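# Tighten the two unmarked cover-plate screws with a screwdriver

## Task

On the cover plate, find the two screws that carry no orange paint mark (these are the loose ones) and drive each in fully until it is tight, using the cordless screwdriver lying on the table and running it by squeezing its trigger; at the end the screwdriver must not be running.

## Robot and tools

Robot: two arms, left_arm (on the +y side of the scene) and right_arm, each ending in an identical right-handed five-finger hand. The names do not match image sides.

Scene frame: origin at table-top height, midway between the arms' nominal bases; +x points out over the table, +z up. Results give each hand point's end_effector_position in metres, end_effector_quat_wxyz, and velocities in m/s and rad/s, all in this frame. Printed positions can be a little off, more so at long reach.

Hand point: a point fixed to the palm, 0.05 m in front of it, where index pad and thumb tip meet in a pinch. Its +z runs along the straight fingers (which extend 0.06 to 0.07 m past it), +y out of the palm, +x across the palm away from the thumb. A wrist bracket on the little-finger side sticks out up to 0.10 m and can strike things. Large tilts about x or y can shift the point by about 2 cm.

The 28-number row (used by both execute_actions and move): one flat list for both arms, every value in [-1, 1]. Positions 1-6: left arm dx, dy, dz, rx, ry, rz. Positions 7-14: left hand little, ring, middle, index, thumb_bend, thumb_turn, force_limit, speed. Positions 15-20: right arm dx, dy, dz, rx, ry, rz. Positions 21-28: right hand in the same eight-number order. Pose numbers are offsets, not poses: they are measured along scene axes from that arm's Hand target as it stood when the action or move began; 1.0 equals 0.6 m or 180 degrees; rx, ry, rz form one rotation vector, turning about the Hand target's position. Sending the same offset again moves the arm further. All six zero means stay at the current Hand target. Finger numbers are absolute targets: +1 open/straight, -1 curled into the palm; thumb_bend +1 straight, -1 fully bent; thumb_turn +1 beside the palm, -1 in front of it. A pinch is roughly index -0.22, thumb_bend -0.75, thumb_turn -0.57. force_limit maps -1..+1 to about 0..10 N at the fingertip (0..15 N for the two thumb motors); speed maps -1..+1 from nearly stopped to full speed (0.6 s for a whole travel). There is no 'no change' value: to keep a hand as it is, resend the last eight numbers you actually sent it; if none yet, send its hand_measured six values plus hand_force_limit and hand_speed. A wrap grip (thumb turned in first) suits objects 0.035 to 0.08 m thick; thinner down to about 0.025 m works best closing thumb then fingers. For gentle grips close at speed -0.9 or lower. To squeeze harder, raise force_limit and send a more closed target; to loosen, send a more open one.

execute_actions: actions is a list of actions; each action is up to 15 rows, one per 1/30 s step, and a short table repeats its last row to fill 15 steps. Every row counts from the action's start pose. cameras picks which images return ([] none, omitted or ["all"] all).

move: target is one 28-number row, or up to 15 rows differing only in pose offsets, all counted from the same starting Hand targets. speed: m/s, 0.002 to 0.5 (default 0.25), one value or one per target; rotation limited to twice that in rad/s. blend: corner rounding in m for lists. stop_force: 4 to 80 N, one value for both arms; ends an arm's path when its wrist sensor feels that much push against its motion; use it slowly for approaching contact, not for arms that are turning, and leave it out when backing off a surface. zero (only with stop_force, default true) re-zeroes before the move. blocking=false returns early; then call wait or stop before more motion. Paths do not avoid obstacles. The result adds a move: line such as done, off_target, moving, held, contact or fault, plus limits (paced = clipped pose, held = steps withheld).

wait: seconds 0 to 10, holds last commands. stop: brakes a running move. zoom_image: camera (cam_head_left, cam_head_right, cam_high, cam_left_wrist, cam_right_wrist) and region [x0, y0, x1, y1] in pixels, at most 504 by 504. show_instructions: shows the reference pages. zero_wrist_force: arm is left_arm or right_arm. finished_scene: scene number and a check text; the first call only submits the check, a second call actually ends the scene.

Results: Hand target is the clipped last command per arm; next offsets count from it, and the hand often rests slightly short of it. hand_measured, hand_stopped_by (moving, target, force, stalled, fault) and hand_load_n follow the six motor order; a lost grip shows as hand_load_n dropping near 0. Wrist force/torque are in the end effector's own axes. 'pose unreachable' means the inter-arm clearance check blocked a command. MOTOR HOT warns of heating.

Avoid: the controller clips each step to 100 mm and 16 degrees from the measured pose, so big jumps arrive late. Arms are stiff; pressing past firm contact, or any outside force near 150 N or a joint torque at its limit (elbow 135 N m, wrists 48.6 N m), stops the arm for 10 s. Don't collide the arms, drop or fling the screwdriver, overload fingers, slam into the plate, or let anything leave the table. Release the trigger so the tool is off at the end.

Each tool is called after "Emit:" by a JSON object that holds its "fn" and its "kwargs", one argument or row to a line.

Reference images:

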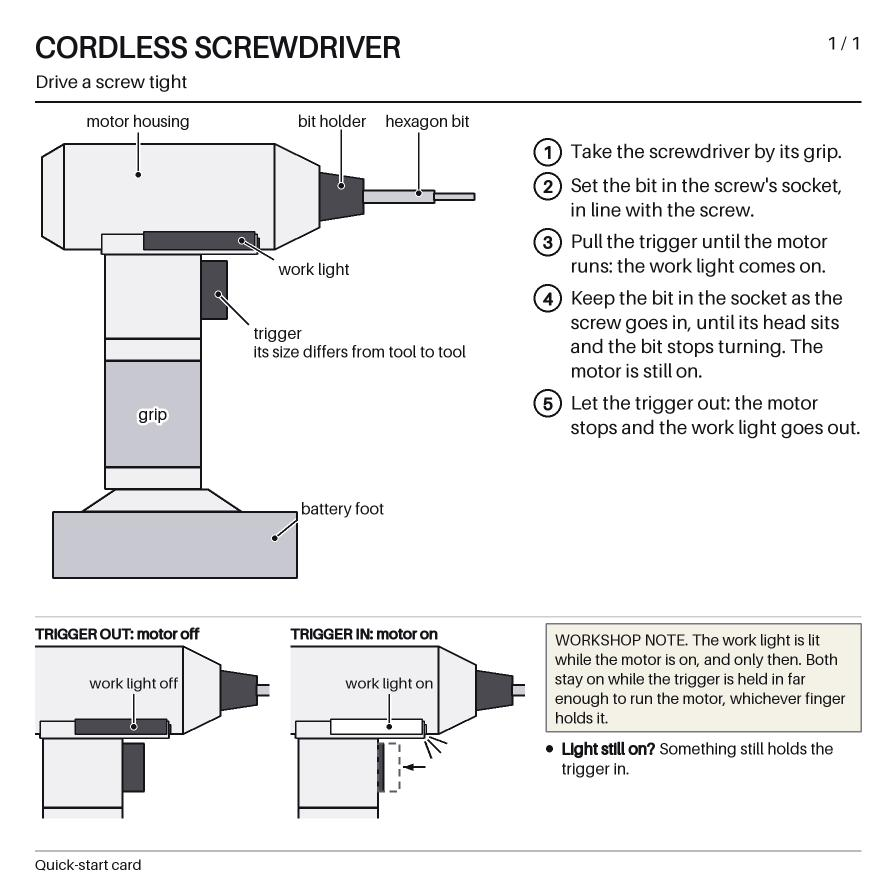

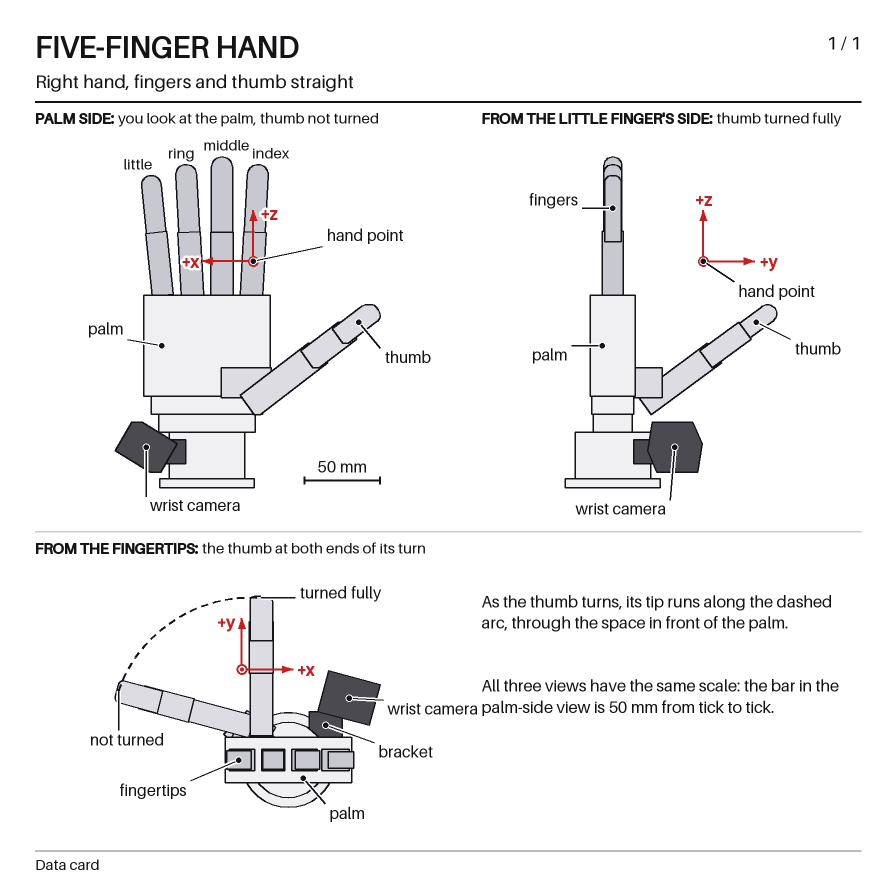

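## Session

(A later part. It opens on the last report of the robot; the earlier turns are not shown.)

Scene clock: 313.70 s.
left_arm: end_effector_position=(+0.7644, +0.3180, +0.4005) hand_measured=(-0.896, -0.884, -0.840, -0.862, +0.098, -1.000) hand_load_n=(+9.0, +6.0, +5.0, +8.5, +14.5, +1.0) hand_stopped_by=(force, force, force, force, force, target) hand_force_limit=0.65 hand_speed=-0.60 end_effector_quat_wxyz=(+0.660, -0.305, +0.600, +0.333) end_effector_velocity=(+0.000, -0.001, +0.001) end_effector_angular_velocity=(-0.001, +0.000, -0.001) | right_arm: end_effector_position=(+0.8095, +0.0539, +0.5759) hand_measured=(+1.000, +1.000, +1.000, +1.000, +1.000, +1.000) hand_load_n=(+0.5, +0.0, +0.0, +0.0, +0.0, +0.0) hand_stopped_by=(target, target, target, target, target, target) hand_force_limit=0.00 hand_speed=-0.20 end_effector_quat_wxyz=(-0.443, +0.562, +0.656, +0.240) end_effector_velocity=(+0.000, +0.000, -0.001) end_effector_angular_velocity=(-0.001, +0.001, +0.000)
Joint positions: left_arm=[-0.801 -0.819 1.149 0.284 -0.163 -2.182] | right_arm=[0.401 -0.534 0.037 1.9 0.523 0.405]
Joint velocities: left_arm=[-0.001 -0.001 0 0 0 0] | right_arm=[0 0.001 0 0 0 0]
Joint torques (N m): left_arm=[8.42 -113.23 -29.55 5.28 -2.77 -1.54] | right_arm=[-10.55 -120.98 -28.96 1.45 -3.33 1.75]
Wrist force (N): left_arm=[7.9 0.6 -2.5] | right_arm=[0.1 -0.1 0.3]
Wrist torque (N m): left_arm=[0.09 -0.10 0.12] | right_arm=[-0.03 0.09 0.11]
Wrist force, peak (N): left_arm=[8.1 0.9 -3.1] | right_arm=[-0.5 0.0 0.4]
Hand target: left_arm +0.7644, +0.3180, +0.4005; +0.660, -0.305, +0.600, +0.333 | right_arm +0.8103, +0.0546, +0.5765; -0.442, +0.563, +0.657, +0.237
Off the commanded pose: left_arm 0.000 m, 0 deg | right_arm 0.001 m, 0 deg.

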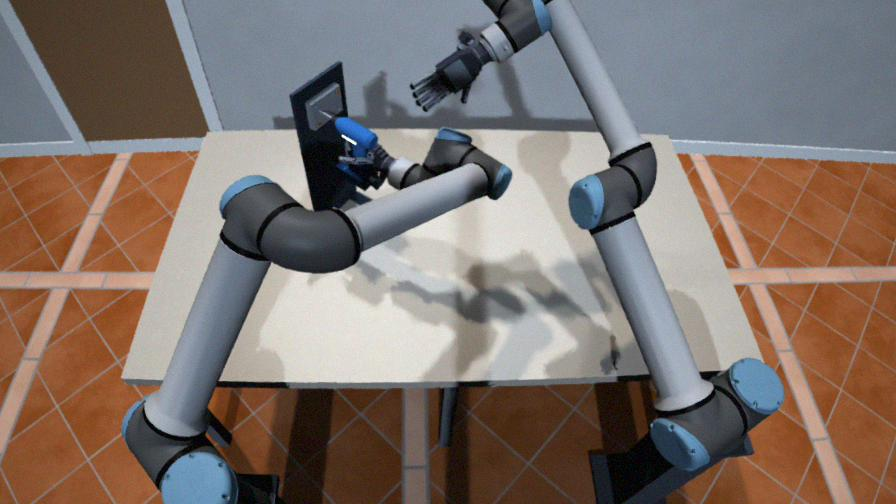

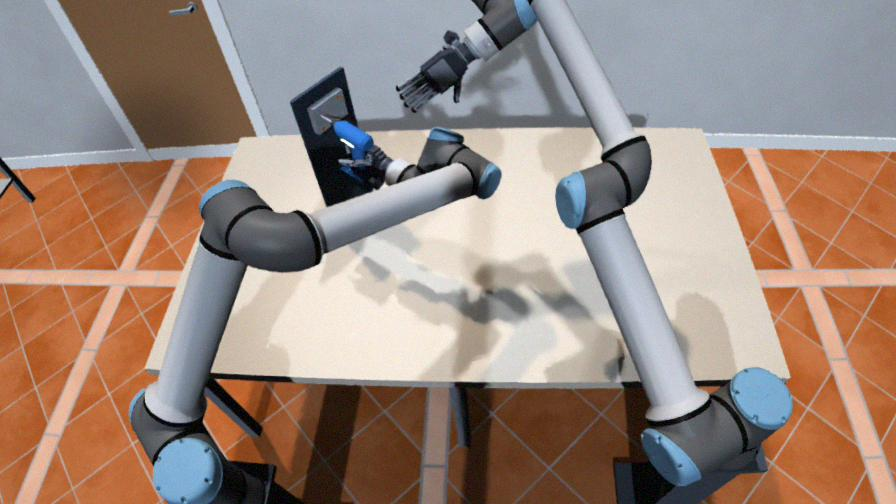

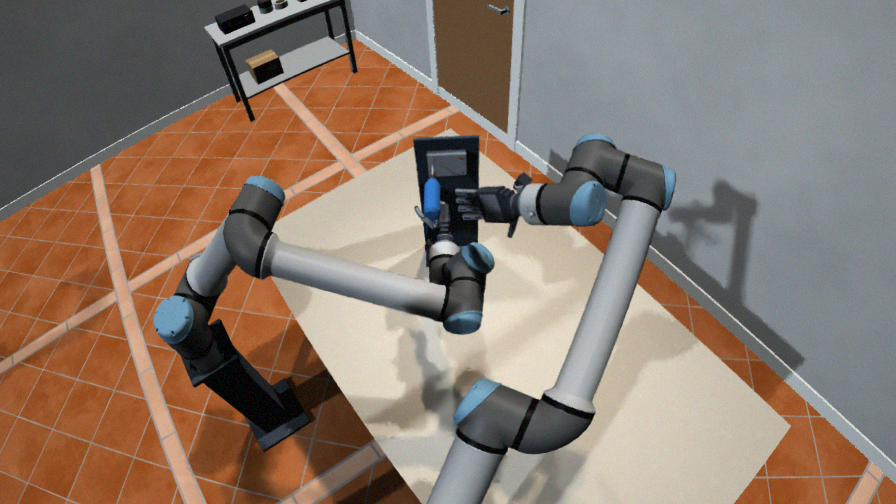

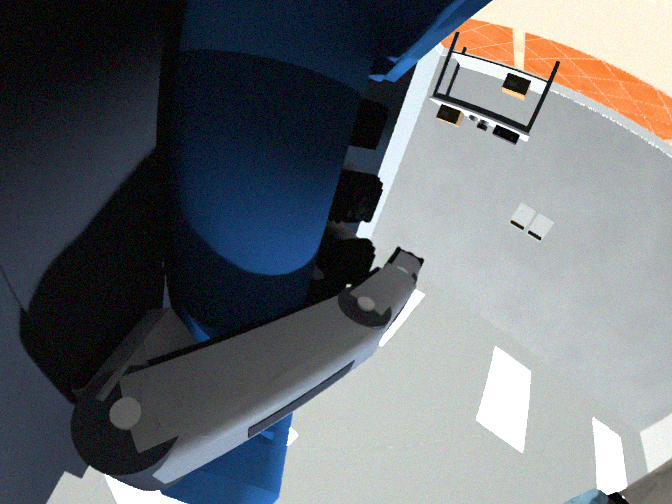

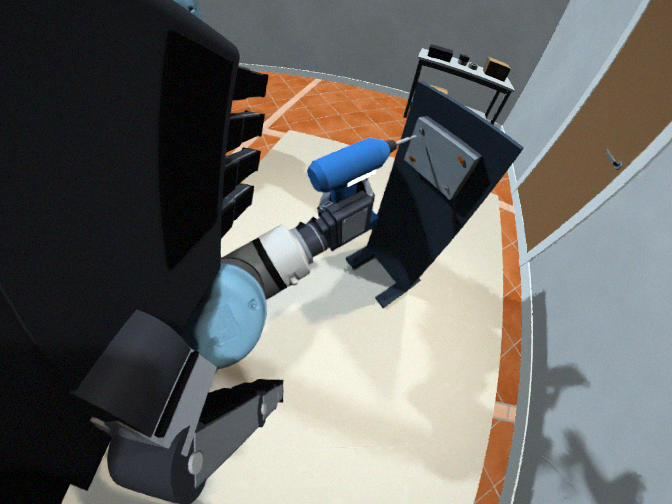

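Emit:
{"fn": "move", "kwargs": {
  "target": [-0.0581,-0.0814,0,0,0,0,-0.98,-0.98,-0.98,-0.9,-0.98,-1,0.65,-0.6,0,0,0,0,0,0,1,1,1,1,1,1,0,-0.2],
  "speed": 0.1,
  "cameras": ["cam_head_left","cam_high","cam_head_right","cam_right_wrist"]
}}

Emit:
{"fn": "zoom_image", "kwargs": {
  "camera": "cam_head_left",
  "region": [300, 80, 390, 170]
}}

Emit:
{"fn": "zoom_image", "kwargs": {
  "camera": "cam_high",
  "region": [400, 130, 500, 230]
}}

Emit:
{"fn": "zoom_image", "kwargs": {
  "camera": "cam_right_wrist",
  "region": [290, 100, 430, 200]
}}

Scene clock: 314.97 s.
left_arm: end_effector_position=(+0.7293, +0.2692, +0.4006) hand_measured=(-0.896, -0.884, -0.840, -0.862, +0.098, -1.000) hand_load_n=(+9.0, +6.0, +5.0, +8.5, +14.5, +1.0) hand_stopped_by=(force, force, force, force, force, target) hand_force_limit=0.65 hand_speed=-0.60 end_effector_quat_wxyz=(+0.660, -0.305, +0.600, +0.333) end_effector_velocity=(+0.000, +0.000, +0.001) end_effector_angular_velocity=(+0.001, +0.000, -0.001) | right_arm: end_effector_position=(+0.8095, +0.0539, +0.5759) hand_measured=(+1.000, +1.000, +1.000, +1.000, +1.000, +1.000) hand_load_n=(+0.0, +0.0, +0.0, +0.0, +0.0, +0.0) hand_stopped_by=(target, target, target, target, target, target) hand_force_limit=0.00 hand_speed=-0.20 end_effector_quat_wxyz=(-0.443, +0.562, +0.656, +0.240) end_effector_velocity=(+0.000, +0.000, +0.000) end_effector_angular_velocity=(+0.000, +0.000, +0.000)
Joint positions: left_arm=[-0.868 -0.857 1.196 0.101 -0.221 -2.005] | right_arm=[0.401 -0.534 0.037 1.9 0.523 0.405]
Joint velocities: left_arm=[0 0 -0.001 0.004 0 -0.003] | right_arm=[0 0 0 -0.001 0 0]
Joint torques (N m): left_arm=[10.15 -82.75 -51.15 6.8 0.42 -3.77] | right_arm=[-7.22 -116.56 -29.03 1.88 -3.39 1.78]
Wrist force (N): left_arm=[7.7 0.9 -2.9] | right_arm=[-0.2 0.4 0.1]
Wrist torque (N m): left_arm=[0.16 -0.05 0.10] | right_arm=[0.06 0.15 0.11]
Wrist force, peak (N): left_arm=[7.9 0.2 -4.9] | right_arm=[-0.1 0.5 0.6]
Hand target: left_arm +0.7294, +0.2692, +0.4005; +0.660, -0.305, +0.600, +0.333 | right_arm +0.8103, +0.0546, +0.5765; -0.442, +0.563, +0.657, +0.237
Off the commanded pose: left_arm 0.000 m, 0 deg | right_arm 0.001 m, 0 deg.
elbow stopped short (right arm): the move would have taken joint 3 (elbow) straighter than the controller allows.
move: done
Images, in order (width x height): cam_head_left 896x504, cam_head_right 896x504, cam_high 896x504, cam_right_wrist 672x504.

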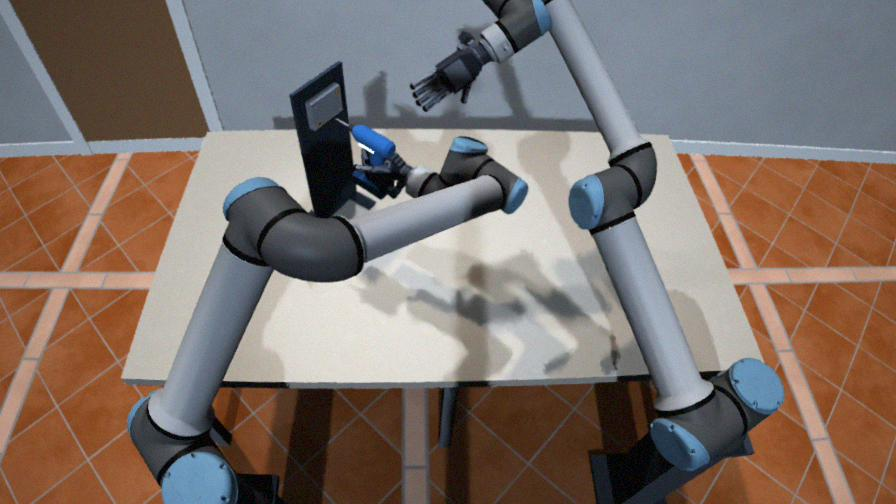

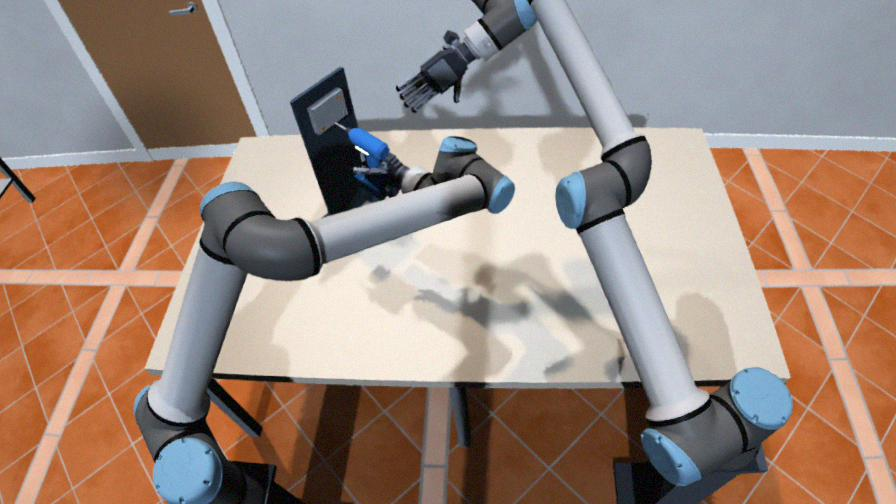

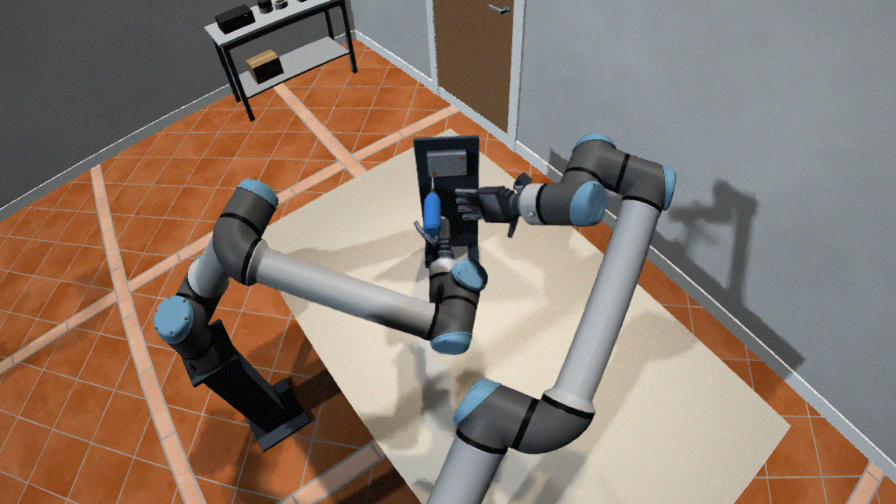

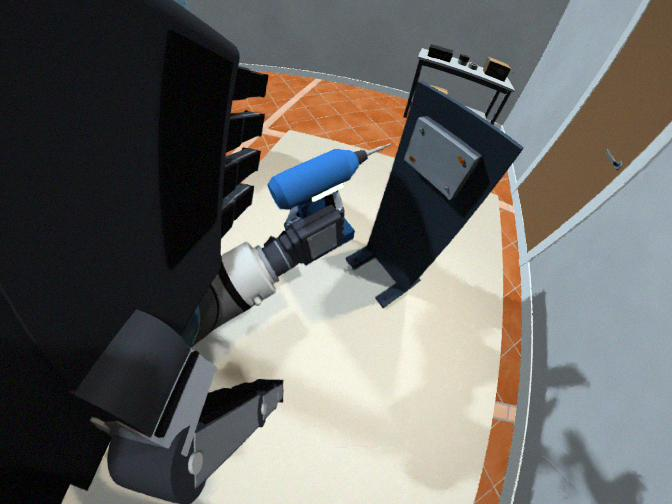

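Scaled by 5.600.

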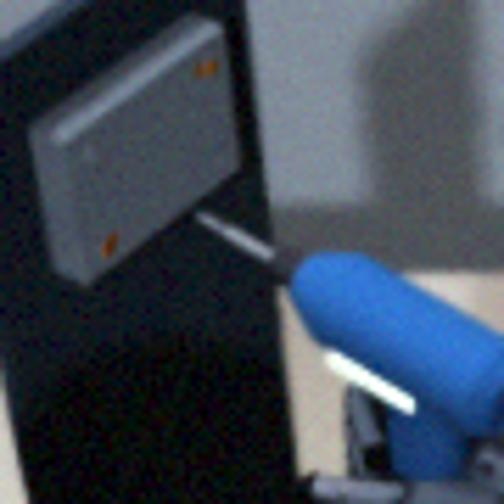

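Scaled by 5.040.

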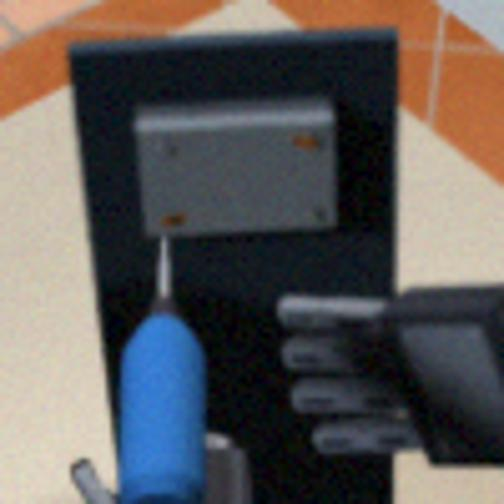

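Scaled by 3.600 from the camera's 672x504 image, which has a finer 960x720 frame.

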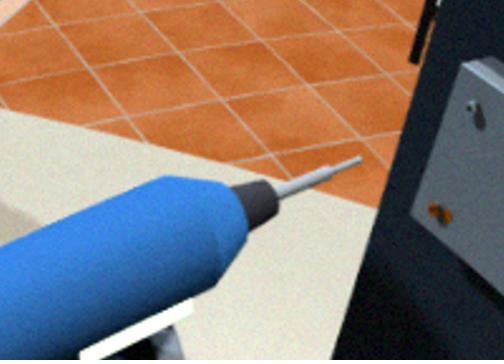

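Emit:
{"fn": "move", "kwargs": {
  "target": [0,0,0.01333,-0.0249,0.0178,0,-0.98,-0.98,-0.98,-0.9,-0.98,-1,0.65,-0.6,0,0,0,0,0,0,1,1,1,1,1,1,0,-0.2],
  "speed": 0.08,
  "cameras": ["cam_head_left","cam_right_wrist"]
}}

Emit:
{"fn": "zoom_image", "kwargs": {
  "camera": "cam_head_left",
  "region": [310, 80, 400, 170]
}}

Emit:
{"fn": "zoom_image", "kwargs": {
  "camera": "cam_right_wrist",
  "region": [330, 100, 430, 172]
}}

Scene clock: 316.93 s.
left_arm: end_effector_position=(+0.7294, +0.2692, +0.4085) hand_measured=(-0.896, -0.884, -0.840, -0.862, +0.098, -1.000) hand_load_n=(+9.0, +6.0, +5.0, +8.5, +14.5, +1.0) hand_stopped_by=(force, force, force, force, force, target) hand_force_limit=0.65 hand_speed=-0.60 end_effector_quat_wxyz=(+0.630, -0.321, +0.631, +0.318) end_effector_velocity=(+0.000, -0.001, +0.001) end_effector_angular_velocity=(-0.001, -0.001, -0.001) | right_arm: end_effector_position=(+0.8095, +0.0539, +0.5759) hand_measured=(+1.000, +1.000, +1.000, +1.000, +1.000, +1.000) hand_load_n=(+0.0, +0.0, +0.0, +0.0, +0.0, +0.0) hand_stopped_by=(target, target, target, target, target, target) hand_force_limit=0.00 hand_speed=-0.20 end_effector_quat_wxyz=(-0.443, +0.562, +0.656, +0.240) end_effector_velocity=(+0.000, +0.000, -0.001) end_effector_angular_velocity=(+0.000, +0.001, +0.000)
Joint positions: left_arm=[-0.872 -0.968 1.301 -0.349 -0.205 -1.559] | right_arm=[0.401 -0.534 0.037 1.9 0.523 0.405]
Joint velocities: left_arm=[-0.001 -0.001 -0.001 0.003 0 -0.002] | right_arm=[0 0.001 0 0 0 0]
Joint torques (N m): left_arm=[-11.66 -68.38 -55.16 4.63 -0.96 -2.61] | right_arm=[-5.71 -118.62 -29.05 2 -3.49 1.95]
Wrist force (N): left_arm=[7.8 0.6 -1.9] | right_arm=[-0.2 0.4 0.1]
Wrist torque (N m): left_arm=[0.10 -0.07 0.11] | right_arm=[0.06 0.14 0.11]
Wrist force, peak (N): left_arm=[8.7 0.9 -2.8] | right_arm=[-0.2 0.4 0.7]
Hand target: left_arm +0.7295, +0.2691, +0.4085; +0.630, -0.321, +0.631, +0.318 | right_arm +0.8103, +0.0546, +0.5765; -0.442, +0.563, +0.657, +0.237
Off the commanded pose: left_arm 0.000 m, 0 deg | right_arm 0.001 m, 0 deg.
elbow stopped short (right arm): the move would have taken joint 3 (elbow) straighter than the controller allows.
move: done
Images, in order (width x height): cam_head_left 896x504, cam_right_wrist 672x504.

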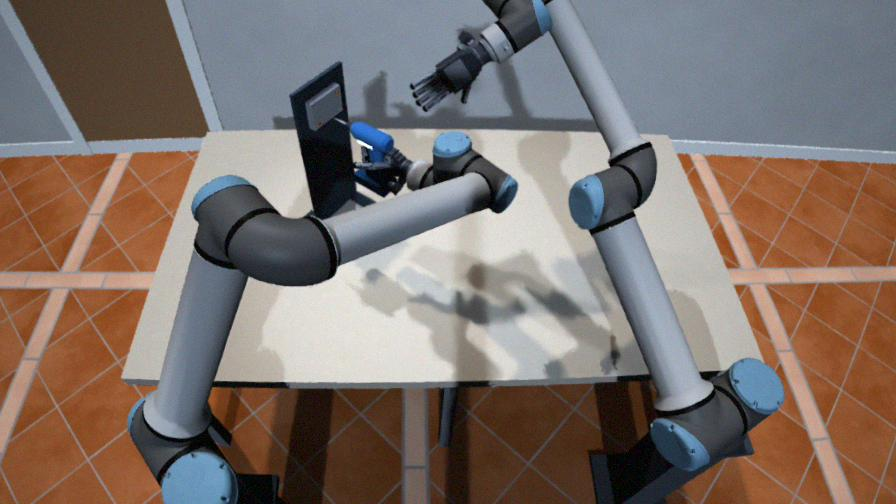

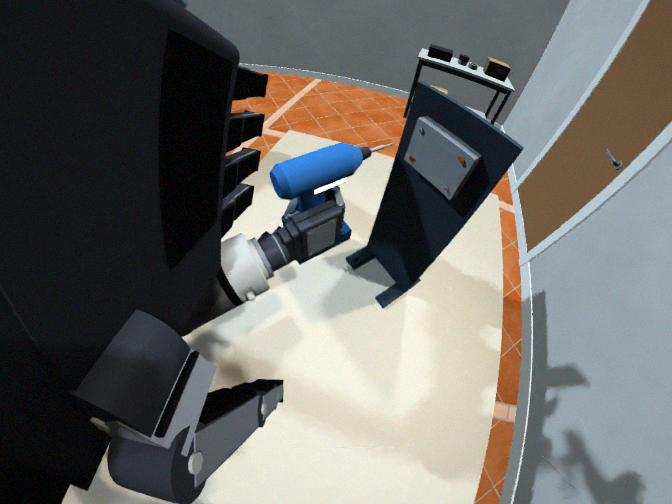

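Scaled by 5.600.

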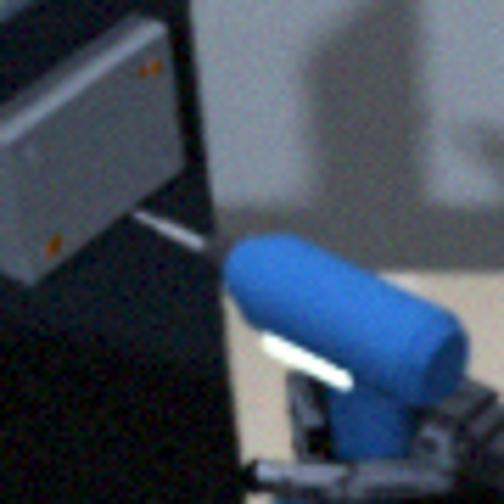

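Scaled by 5.040 from the camera's 672x504 image, which has a finer 960x720 frame.

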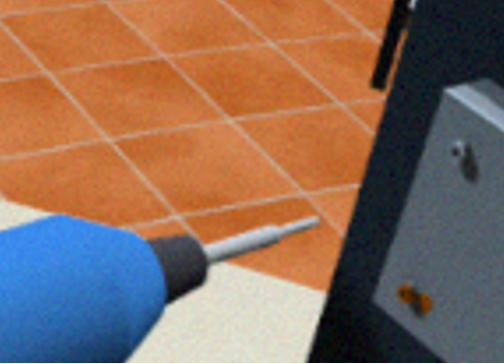

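Emit:
{"fn": "move", "kwargs": {
  "target": [0.04358,0.06105,0.015,0,0,0,-0.98,-0.98,-0.98,-0.9,-0.98,-1,0.65,-0.6,0,0,0,0,0,0,1,1,1,1,1,1,0,-0.2],
  "speed": 0.08,
  "cameras": ["cam_right_wrist"]
}}

Emit:
{"fn": "zoom_image", "kwargs": {
  "camera": "cam_right_wrist",
  "region": [400, 124, 424, 148]
}}

Scene clock: 318.07 s.
left_arm: end_effector_position=(+0.7558, +0.3059, +0.4177) hand_measured=(-0.896, -0.884, -0.840, -0.862, +0.098, -1.000) hand_load_n=(+9.0, +6.0, +5.5, +8.5, +14.5, +1.0) hand_stopped_by=(force, force, force, force, force, target) hand_force_limit=0.65 hand_speed=-0.60 end_effector_quat_wxyz=(+0.630, -0.321, +0.631, +0.318) end_effector_velocity=(-0.002, -0.003, +0.000) end_effector_angular_velocity=(-0.001, -0.001, +0.001) | right_arm: end_effector_position=(+0.8096, +0.0539, +0.5759) hand_measured=(+1.000, +1.000, +1.000, +1.000, +1.000, +1.000) hand_load_n=(+0.0, +0.0, +0.0, +0.0, +0.0, +0.0) hand_stopped_by=(target, target, target, target, target, target) hand_force_limit=0.00 hand_speed=-0.20 end_effector_quat_wxyz=(-0.443, +0.562, +0.656, +0.240) end_effector_velocity=(+0.000, +0.000, +0.001) end_effector_angular_velocity=(+0.001, +0.000, +0.000)
Joint positions: left_arm=[-0.822 -0.974 1.294 -0.34 -0.155 -1.555] | right_arm=[0.401 -0.534 0.037 1.9 0.523 0.405]
Joint velocities: left_arm=[-0.004 0 0 0.001 -0.005 -0.001] | right_arm=[0 -0.001 0 0 0 0]
Joint torques (N m): left_arm=[-14.68 -86.18 -46.15 2.35 -3.11 0.31] | right_arm=[-3.4 -115.34 -29.43 1.93 -3.28 1.71]
Wrist force (N): left_arm=[8.0 0.5 -2.1] | right_arm=[-0.1 0.5 0.3]
Wrist torque (N m): left_arm=[0.10 -0.11 0.12] | right_arm=[0.06 0.13 0.12]
Wrist force, peak (N): left_arm=[8.8 0.3 -3.6] | right_arm=[-0.2 0.4 0.5]
Hand target: left_arm +0.7557, +0.3057, +0.4175; +0.630, -0.321, +0.631, +0.318 | right_arm +0.8103, +0.0546, +0.5765; -0.442, +0.563, +0.657, +0.237
Off the commanded pose: left_arm 0.000 m, 0 deg | right_arm 0.001 m, 0 deg.
elbow stopped short (right arm): the move would have taken joint 3 (elbow) straighter than the controller allows.
move: done
Images, in order (width x height): cam_right_wrist 672x504.

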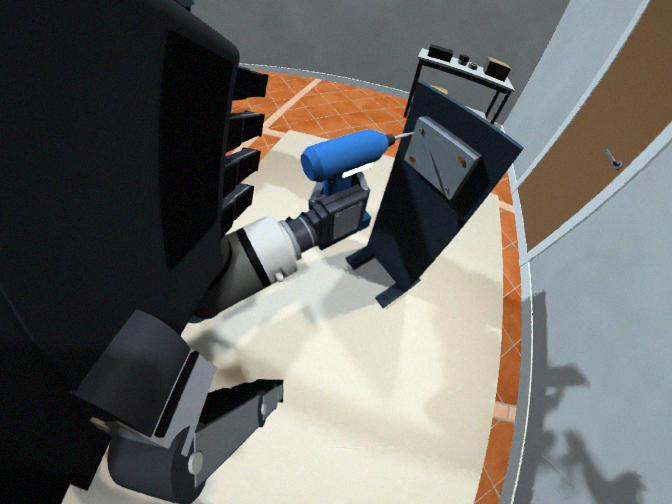

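Scaled by 21.000 from the camera's 672x504 image, which has a finer 960x720 frame.

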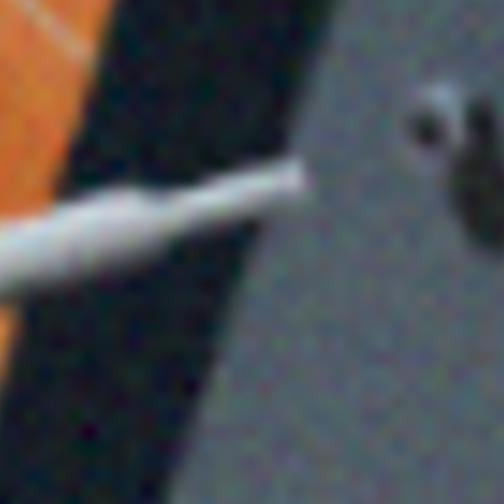

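Emit:
{"fn": "move", "kwargs": {
  "target": [0.00581,0.00814,0.001,0,0,0,-0.98,-0.98,-0.98,-0.9,-0.98,-1,0.65,-0.6,0,0,0,0,0,0,1,1,1,1,1,1,0,-0.2],
  "speed": 0.03,
  "cameras": []
}}

Emit:
{"fn": "move", "kwargs": {
  "target": [0.01743,0.02443,0,0,0,0,-0.98,-0.98,-0.98,-0.9,-0.98,-1,0.65,-0.6,0,0,0,0,0,0,1,1,1,1,1,1,0,-0.2],
  "speed": 0.006,
  "stop_force": 4,
  "cameras": ["cam_right_wrist"]
}}

Emit:
{"fn": "zoom_image", "kwargs": {
  "camera": "cam_right_wrist",
  "region": [400, 124, 424, 148]
}}

Scene clock: 319.40 s.
left_arm: end_effector_position=(+0.7593, +0.3107, +0.4180) hand_measured=(-0.896, -0.884, -0.840, -0.862, +0.098, -1.000) hand_load_n=(+9.0, +6.0, +5.0, +8.5, +14.5, +1.0) hand_stopped_by=(force, force, force, force, force, target) hand_force_limit=0.65 hand_speed=-0.60 end_effector_quat_wxyz=(+0.630, -0.321, +0.631, +0.318) end_effector_velocity=(+0.000, +0.000, +0.001) end_effector_angular_velocity=(+0.000, +0.000, +0.000) | right_arm: end_effector_position=(+0.8096, +0.0539, +0.5759) hand_measured=(+1.000, +1.000, +1.000, +1.000, +1.000, +1.000) hand_load_n=(+0.0, +0.0, +0.0, +0.0, +0.0, +0.0) hand_stopped_by=(target, target, target, target, target, target) hand_force_limit=0.00 hand_speed=-0.20 end_effector_quat_wxyz=(-0.443, +0.562, +0.656, +0.240) end_effector_velocity=(+0.000, +0.001, -0.001) end_effector_angular_velocity=(+0.000, +0.001, +0.000)
Joint positions: left_arm=[-0.816 -0.974 1.293 -0.34 -0.149 -1.554] | right_arm=[0.401 -0.534 0.037 1.9 0.523 0.405]
Joint velocities: left_arm=[0 -0.001 0 0 -0.001 0] | right_arm=[0 0.001 0 0 -0.001 0]
Joint torques (N m): left_arm=[-8.51 -102.33 -55.05 1.77 -0.21 4.52] | right_arm=[-1.57 -119.13 -29.05 1.41 -3.38 1.57]
Wrist force (N): left_arm=[7.9 0.1 -2.1] | right_arm=[0.1 0.3 0.0]
Wrist torque (N m): left_arm=[0.05 -0.09 0.10] | right_arm=[0.05 0.10 0.13]
Wrist force, peak (N): left_arm=[8.2 0.7 -2.3] | right_arm=[-0.4 0.5 0.2]
Hand target: left_arm +0.7592, +0.3106, +0.4181; +0.630, -0.321, +0.631, +0.318 | right_arm +0.8103, +0.0546, +0.5765; -0.442, +0.563, +0.657, +0.237
Off the commanded pose: left_arm 0.000 m, 0 deg | right_arm 0.001 m, 0 deg.
elbow stopped short (right arm): the move would have taken joint 3 (elbow) straighter than the controller allows.
move: done
No camera images: "cameras" was empty.

Scene clock: 322.43 s.
left_arm: end_effector_position=(+0.7661, +0.3202, +0.4181) hand_measured=(-0.896, -0.884, -0.840, -0.862, +0.098, -1.000) hand_load_n=(+9.0, +6.0, +5.0, +9.0, +14.5, +1.0) hand_stopped_by=(force, force, force, force, force, target) hand_force_limit=0.65 hand_speed=-0.60 end_effector_quat_wxyz=(+0.630, -0.321, +0.631, +0.318) end_effector_velocity=(+0.000, +0.001, +0.000) end_effector_angular_velocity=(+0.000, +0.000, +0.001) | right_arm: end_effector_position=(+0.8095, +0.0539, +0.5759) hand_measured=(+1.000, +1.000, +1.000, +1.000, +1.000, +1.000) hand_load_n=(+0.0, +0.0, +0.0, +0.0, +0.0, +0.0) hand_stopped_by=(target, target, target, target, target, target) hand_force_limit=0.00 hand_speed=-0.20 end_effector_quat_wxyz=(-0.443, +0.562, +0.656, +0.240) end_effector_velocity=(+0.000, +0.000, +0.001) end_effector_angular_velocity=(+0.000, +0.000, +0.000)
Joint positions: left_arm=[-0.803 -0.974 1.292 -0.342 -0.136 -1.552] | right_arm=[0.401 -0.534 0.037 1.9 0.523 0.405]
Joint velocities: left_arm=[0.001 -0.001 0 0 -0.001 0] | right_arm=[0 0 0 0 0 0]
Joint torques (N m): left_arm=[-8.87 -73.05 -49.57 0.78 -1.4 1.04] | right_arm=[7.4 -124.53 -29.43 5.53 -3.2 0.58]
Wrist force (N): left_arm=[7.7 1.4 -7.0] | right_arm=[-0.2 0.4 0.0]
Wrist torque (N m): left_arm=[0.19 -0.33 0.06] | right_arm=[0.06 0.14 0.11]
Wrist force, peak (N): left_arm=[7.9 1.5 -14.0] | right_arm=[-0.2 0.4 0.7]
Hand target: left_arm +0.7661, +0.3202, +0.4181; +0.630, -0.321, +0.631, +0.318 | right_arm +0.8103, +0.0546, +0.5765; -0.442, +0.563, +0.657, +0.237
Off the commanded pose: left_arm 0.006 m, 0 deg | right_arm 0.001 m, 0 deg.
elbow stopped short (right arm): the move would have taken joint 3 (elbow) straighter than the controller allows.
move: contact (left_arm)
Images, in order (width x height): cam_right_wrist 672x504.

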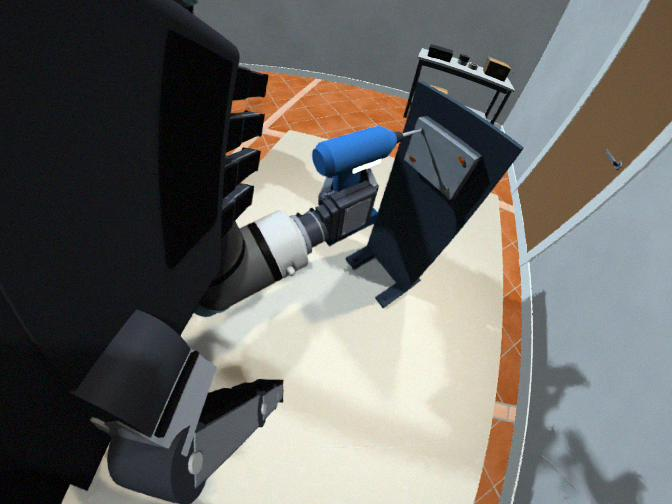

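Scaled by 21.000 from the camera's 672x504 image, which has a finer 960x720 frame.

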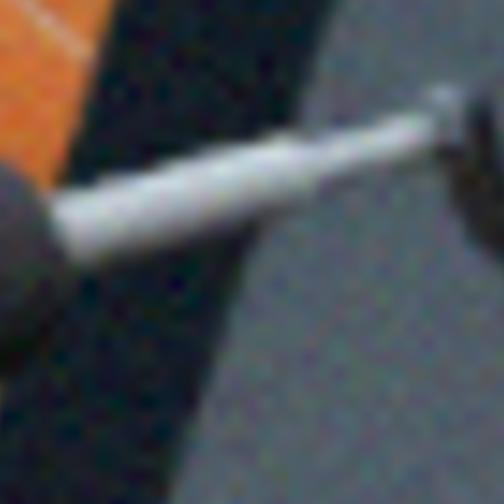

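Emit:
{"fn": "move", "kwargs": {
  "target": [0.0013,0.0001,0.0008,0,0,0,-0.98,-0.98,-0.98,-0.9,-0.98,-1,0.65,-0.6,0,0,0,0,0,0,1,1,1,1,1,1,0,-0.2],
  "speed": 0.003,
  "cameras": ["cam_right_wrist"]
}}

Emit:
{"fn": "zoom_image", "kwargs": {
  "camera": "cam_right_wrist",
  "region": [412, 122, 430, 140]
}}

Scene clock: 323.33 s.
left_arm: end_effector_position=(+0.7669, +0.3203, +0.4186) hand_measured=(-0.896, -0.884, -0.840, -0.862, +0.098, -1.000) hand_load_n=(+9.5, +6.0, +5.0, +8.5, +14.5, +0.0) hand_stopped_by=(force, force, force, force, force, target) hand_force_limit=0.65 hand_speed=-0.60 end_effector_quat_wxyz=(+0.630, -0.321, +0.631, +0.318) end_effector_velocity=(+0.000, +0.001, +0.001) end_effector_angular_velocity=(+0.000, -0.001, +0.000) | right_arm: end_effector_position=(+0.8096, +0.0539, +0.5759) hand_measured=(+1.000, +1.000, +1.000, +1.000, +1.000, +1.000) hand_load_n=(+0.0, +0.0, +0.0, +0.0, +0.0, +0.0) hand_stopped_by=(target, target, target, target, target, target) hand_force_limit=0.00 hand_speed=-0.20 end_effector_quat_wxyz=(-0.443, +0.562, +0.656, +0.240) end_effector_velocity=(+0.000, +0.000, +0.000) end_effector_angular_velocity=(+0.000, +0.000, +0.000)
Joint positions: left_arm=[-0.802 -0.973 1.29 -0.341 -0.135 -1.552] | right_arm=[0.401 -0.534 0.037 1.9 0.523 0.405]
Joint velocities: left_arm=[0.001 -0.001 0 0 0.001 0] | right_arm=[0 0 0 0.001 0 0]
Joint torques (N m): left_arm=[21.92 -71.56 -54.07 3.73 2.94 3.8] | right_arm=[9.73 -118.54 -29.21 1.53 -3.35 1.71]
Wrist force (N): left_arm=[8.8 1.4 -19.3] | right_arm=[-0.1 -0.2 0.0]
Wrist torque (N m): left_arm=[0.52 -0.95 0.09] | right_arm=[-0.01 0.12 0.10]
Wrist force, peak (N): left_arm=[9.2 1.8 -19.4] | right_arm=[0.1 0.5 0.5]
Hand target: left_arm +0.7669, +0.3203, +0.4186; +0.630, -0.321, +0.631, +0.318 | right_arm +0.8103, +0.0546, +0.5765; -0.442, +0.563, +0.657, +0.237
Off the commanded pose: left_arm 0.000 m, 0 deg | right_arm 0.001 m, 0 deg.
elbow stopped short (right arm): the move would have taken joint 3 (elbow) straighter than the controller allows.
move: done
Images, in order (width x height): cam_right_wrist 672x504.

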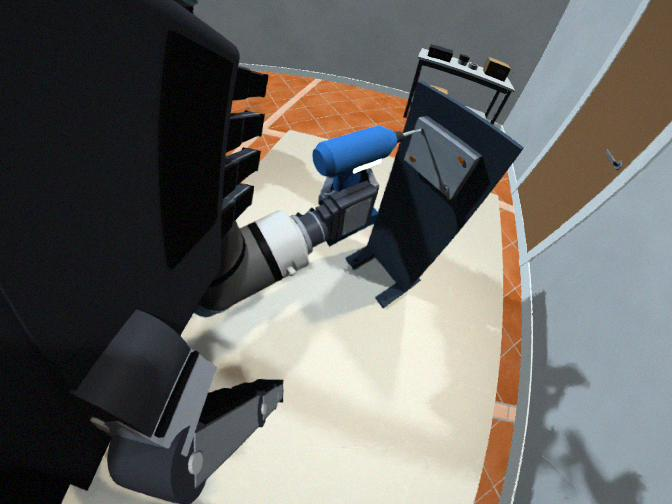

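Scaled by 28.000 from the camera's 672x504 image, which has a finer 960x720 frame.

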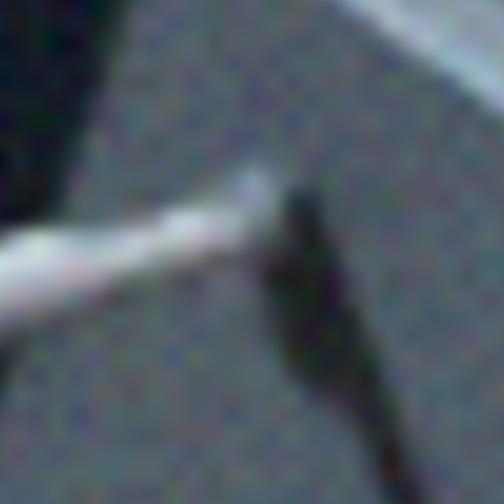

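Emit:
{"fn": "execute_actions", "kwargs": {
  "actions": [
    [[-0.0005,-0.0014,0,0,0,0,-0.98,-0.98,-0.98,-0.9,-0.98,-1,0.65,-0.6,0,0,0,0,0,0,1,1,1,1,1,1,0,-0.2]],
    [[0.00034,-0.00024,0,0,0,0,-0.98,-0.98,-0.98,-0.9,-0.98,-1,0.65,-0.6,0,0,0,0,0,0,1,1,1,1,1,1,0,-0.2]],
    [[0.00034,-0.00024,0,0,0,0,-0.98,-0.98,-0.98,-0.9,-0.98,-1,0.65,-0.6,0,0,0,0,0,0,1,1,1,1,1,1,0,-0.2]]
  ],
  "cameras": []
}}

Emit:
{"fn": "execute_actions", "kwargs": {
  "actions": [
    [[0,0,-0.0004,0,0,0,-0.98,-0.98,-0.98,-0.9,-0.98,-1,0.65,-0.6,0,0,0,0,0,0,1,1,1,1,1,1,0,-0.2]],
    [[-0.00034,0.00024,0,0,0,0,-0.98,-0.98,-0.98,-0.9,-0.98,-1,0.65,-0.6,0,0,0,0,0,0,1,1,1,1,1,1,0,-0.2]],
    [[-0.00034,0.00024,0,0,0,0,-0.98,-0.98,-0.98,-0.9,-0.98,-1,0.65,-0.6,0,0,0,0,0,0,1,1,1,1,1,1,0,-0.2]],
    [[0,0,-0.0004,0,0,0,-0.98,-0.98,-0.98,-0.9,-0.98,-1,0.65,-0.6,0,0,0,0,0,0,1,1,1,1,1,1,0,-0.2]],
    [[0.00034,-0.00024,0,0,0,0,-0.98,-0.98,-0.98,-0.9,-0.98,-1,0.65,-0.6,0,0,0,0,0,0,1,1,1,1,1,1,0,-0.2]],
    [[0.00034,-0.00024,0,0,0,0,-0.98,-0.98,-0.98,-0.9,-0.98,-1,0.65,-0.6,0,0,0,0,0,0,1,1,1,1,1,1,0,-0.2]]
  ],
  "cameras": ["cam_right_wrist"]
}}

Emit:
{"fn": "zoom_image", "kwargs": {
  "camera": "cam_right_wrist",
  "region": [412, 122, 430, 140]
}}

Scene clock: 325.50 s.
left_arm: end_effector_position=(+0.7670, +0.3191, +0.4186) hand_measured=(-0.896, -0.884, -0.840, -0.862, +0.098, -1.000) hand_load_n=(+9.5, +6.5, +5.0, +8.5, +14.5, +0.5) hand_stopped_by=(force, force, force, force, force, target) hand_force_limit=0.65 hand_speed=-0.60 end_effector_quat_wxyz=(+0.630, -0.321, +0.631, +0.318) end_effector_velocity=(+0.000, +0.000, +0.000) end_effector_angular_velocity=(+0.000, -0.001, -0.001) | right_arm: end_effector_position=(+0.8095, +0.0539, +0.5760) hand_measured=(+1.000, +1.000, +1.000, +1.000, +1.000, +1.000) hand_load_n=(+0.0, -0.5, +0.0, +0.0, +0.0, +0.0) hand_stopped_by=(target, target, target, target, target, target) hand_force_limit=0.00 hand_speed=-0.20 end_effector_quat_wxyz=(-0.443, +0.562, +0.656, +0.240) end_effector_velocity=(+0.000, +0.000, +0.001) end_effector_angular_velocity=(+0.000, -0.001, +0.000)
Joint positions: left_arm=[-0.803 -0.972 1.288 -0.34 -0.136 -1.552] | right_arm=[0.401 -0.534 0.037 1.9 0.523 0.405]
Joint velocities: left_arm=[0 0 0 0 0.001 -0.001] | right_arm=[0 -0.001 0 0 0 0]
Joint torques (N m): left_arm=[0.14 -74.25 -51.23 4.01 0.78 -2.03] | right_arm=[9.58 -126.1 -29.29 5.18 -3.02 1.16]
Wrist force (N): left_arm=[7.5 0.3 -2.1] | right_arm=[-0.3 0.4 0.2]
Wrist torque (N m): left_arm=[0.08 -0.04 0.09] | right_arm=[0.06 0.15 0.10]
Wrist force, peak (N): left_arm=[9.1 1.3 -21.1] | right_arm=[-0.2 0.7 0.4]
Hand target: left_arm +0.7670, +0.3192, +0.4186; +0.630, -0.321, +0.631, +0.318 | right_arm +0.8103, +0.0546, +0.5765; -0.442, +0.563, +0.657, +0.237
Off the commanded pose: left_arm 0.000 m, 0 deg | right_arm 0.001 m, 0 deg.
elbow stopped short (right arm): the move would have taken joint 3 (elbow) straighter than the controller allows.
No camera images: "cameras" was empty.

Scene clock: 328.70 s.
left_arm: end_effector_position=(+0.7670, +0.3191, +0.4181) hand_measured=(-0.896, -0.884, -0.840, -0.862, +0.098, -1.000) hand_load_n=(+10.0, +6.0, +5.0, +8.5, +15.0, +0.5) hand_stopped_by=(force, force, force, force, force, target) hand_force_limit=0.65 hand_speed=-0.60 end_effector_quat_wxyz=(+0.630, -0.321, +0.631, +0.318) end_effector_velocity=(+0.000, +0.000, +0.000) end_effector_angular_velocity=(-0.001, -0.001, +0.001) | right_arm: end_effector_position=(+0.8095, +0.0539, +0.5760) hand_measured=(+1.000, +1.000, +1.000, +1.000, +1.000, +1.000) hand_load_n=(+0.0, +0.0, +0.0, -0.5, -0.5, +0.0) hand_stopped_by=(target, target, target, target, target, target) hand_force_limit=0.00 hand_speed=-0.20 end_effector_quat_wxyz=(-0.443, +0.562, +0.656, +0.240) end_effector_velocity=(+0.000, +0.000, +0.000) end_effector_angular_velocity=(+0.000, -0.001, +0.000)
Joint positions: left_arm=[-0.803 -0.971 1.289 -0.341 -0.136 -1.552] | right_arm=[0.401 -0.534 0.037 1.9 0.523 0.405]
Joint velocities: left_arm=[0 0 0 0 -0.001 -0.001] | right_arm=[0 0 0 -0.001 0 0]
Joint torques (N m): left_arm=[5.84 -78.82 -43.44 3.42 1.48 0.02] | right_arm=[7.83 -126.45 -29.21 5.08 -2.24 0.21]
Wrist force (N): left_arm=[7.8 0.3 -1.5] | right_arm=[-0.5 0.3 0.2]
Wrist torque (N m): left_arm=[0.05 -0.09 0.10] | right_arm=[0.04 0.18 0.09]
Wrist force, peak (N): left_arm=[8.3 0.8 -2.0] | right_arm=[-0.6 0.4 0.5]
Hand target: left_arm +0.7670, +0.3192, +0.4181; +0.630, -0.321, +0.631, +0.318 | right_arm +0.8103, +0.0546, +0.5765; -0.442, +0.563, +0.657, +0.237
Off the commanded pose: left_arm 0.000 m, 0 deg | right_arm 0.001 m, 0 deg.
elbow stopped short (right arm): the move would have taken joint 3 (elbow) straighter than the controller allows.
Images, in order (width x height): cam_right_wrist 672x504.

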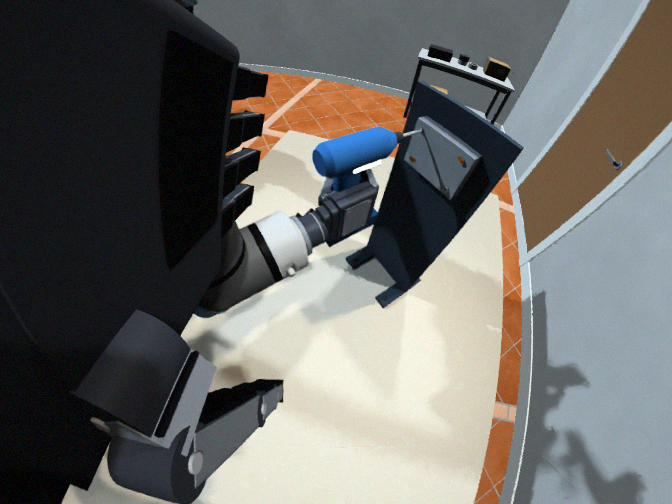

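Scaled by 28.000 from the camera's 672x504 image, which has a finer 960x720 frame.

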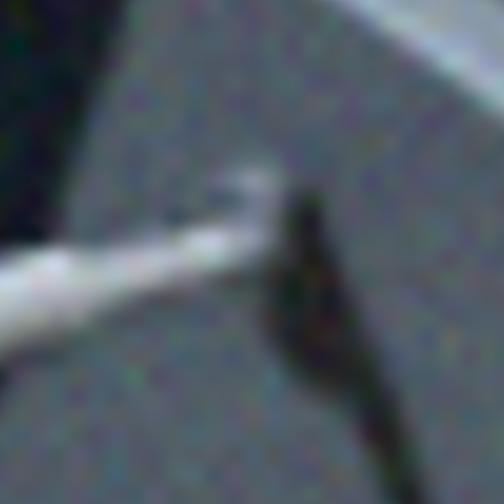

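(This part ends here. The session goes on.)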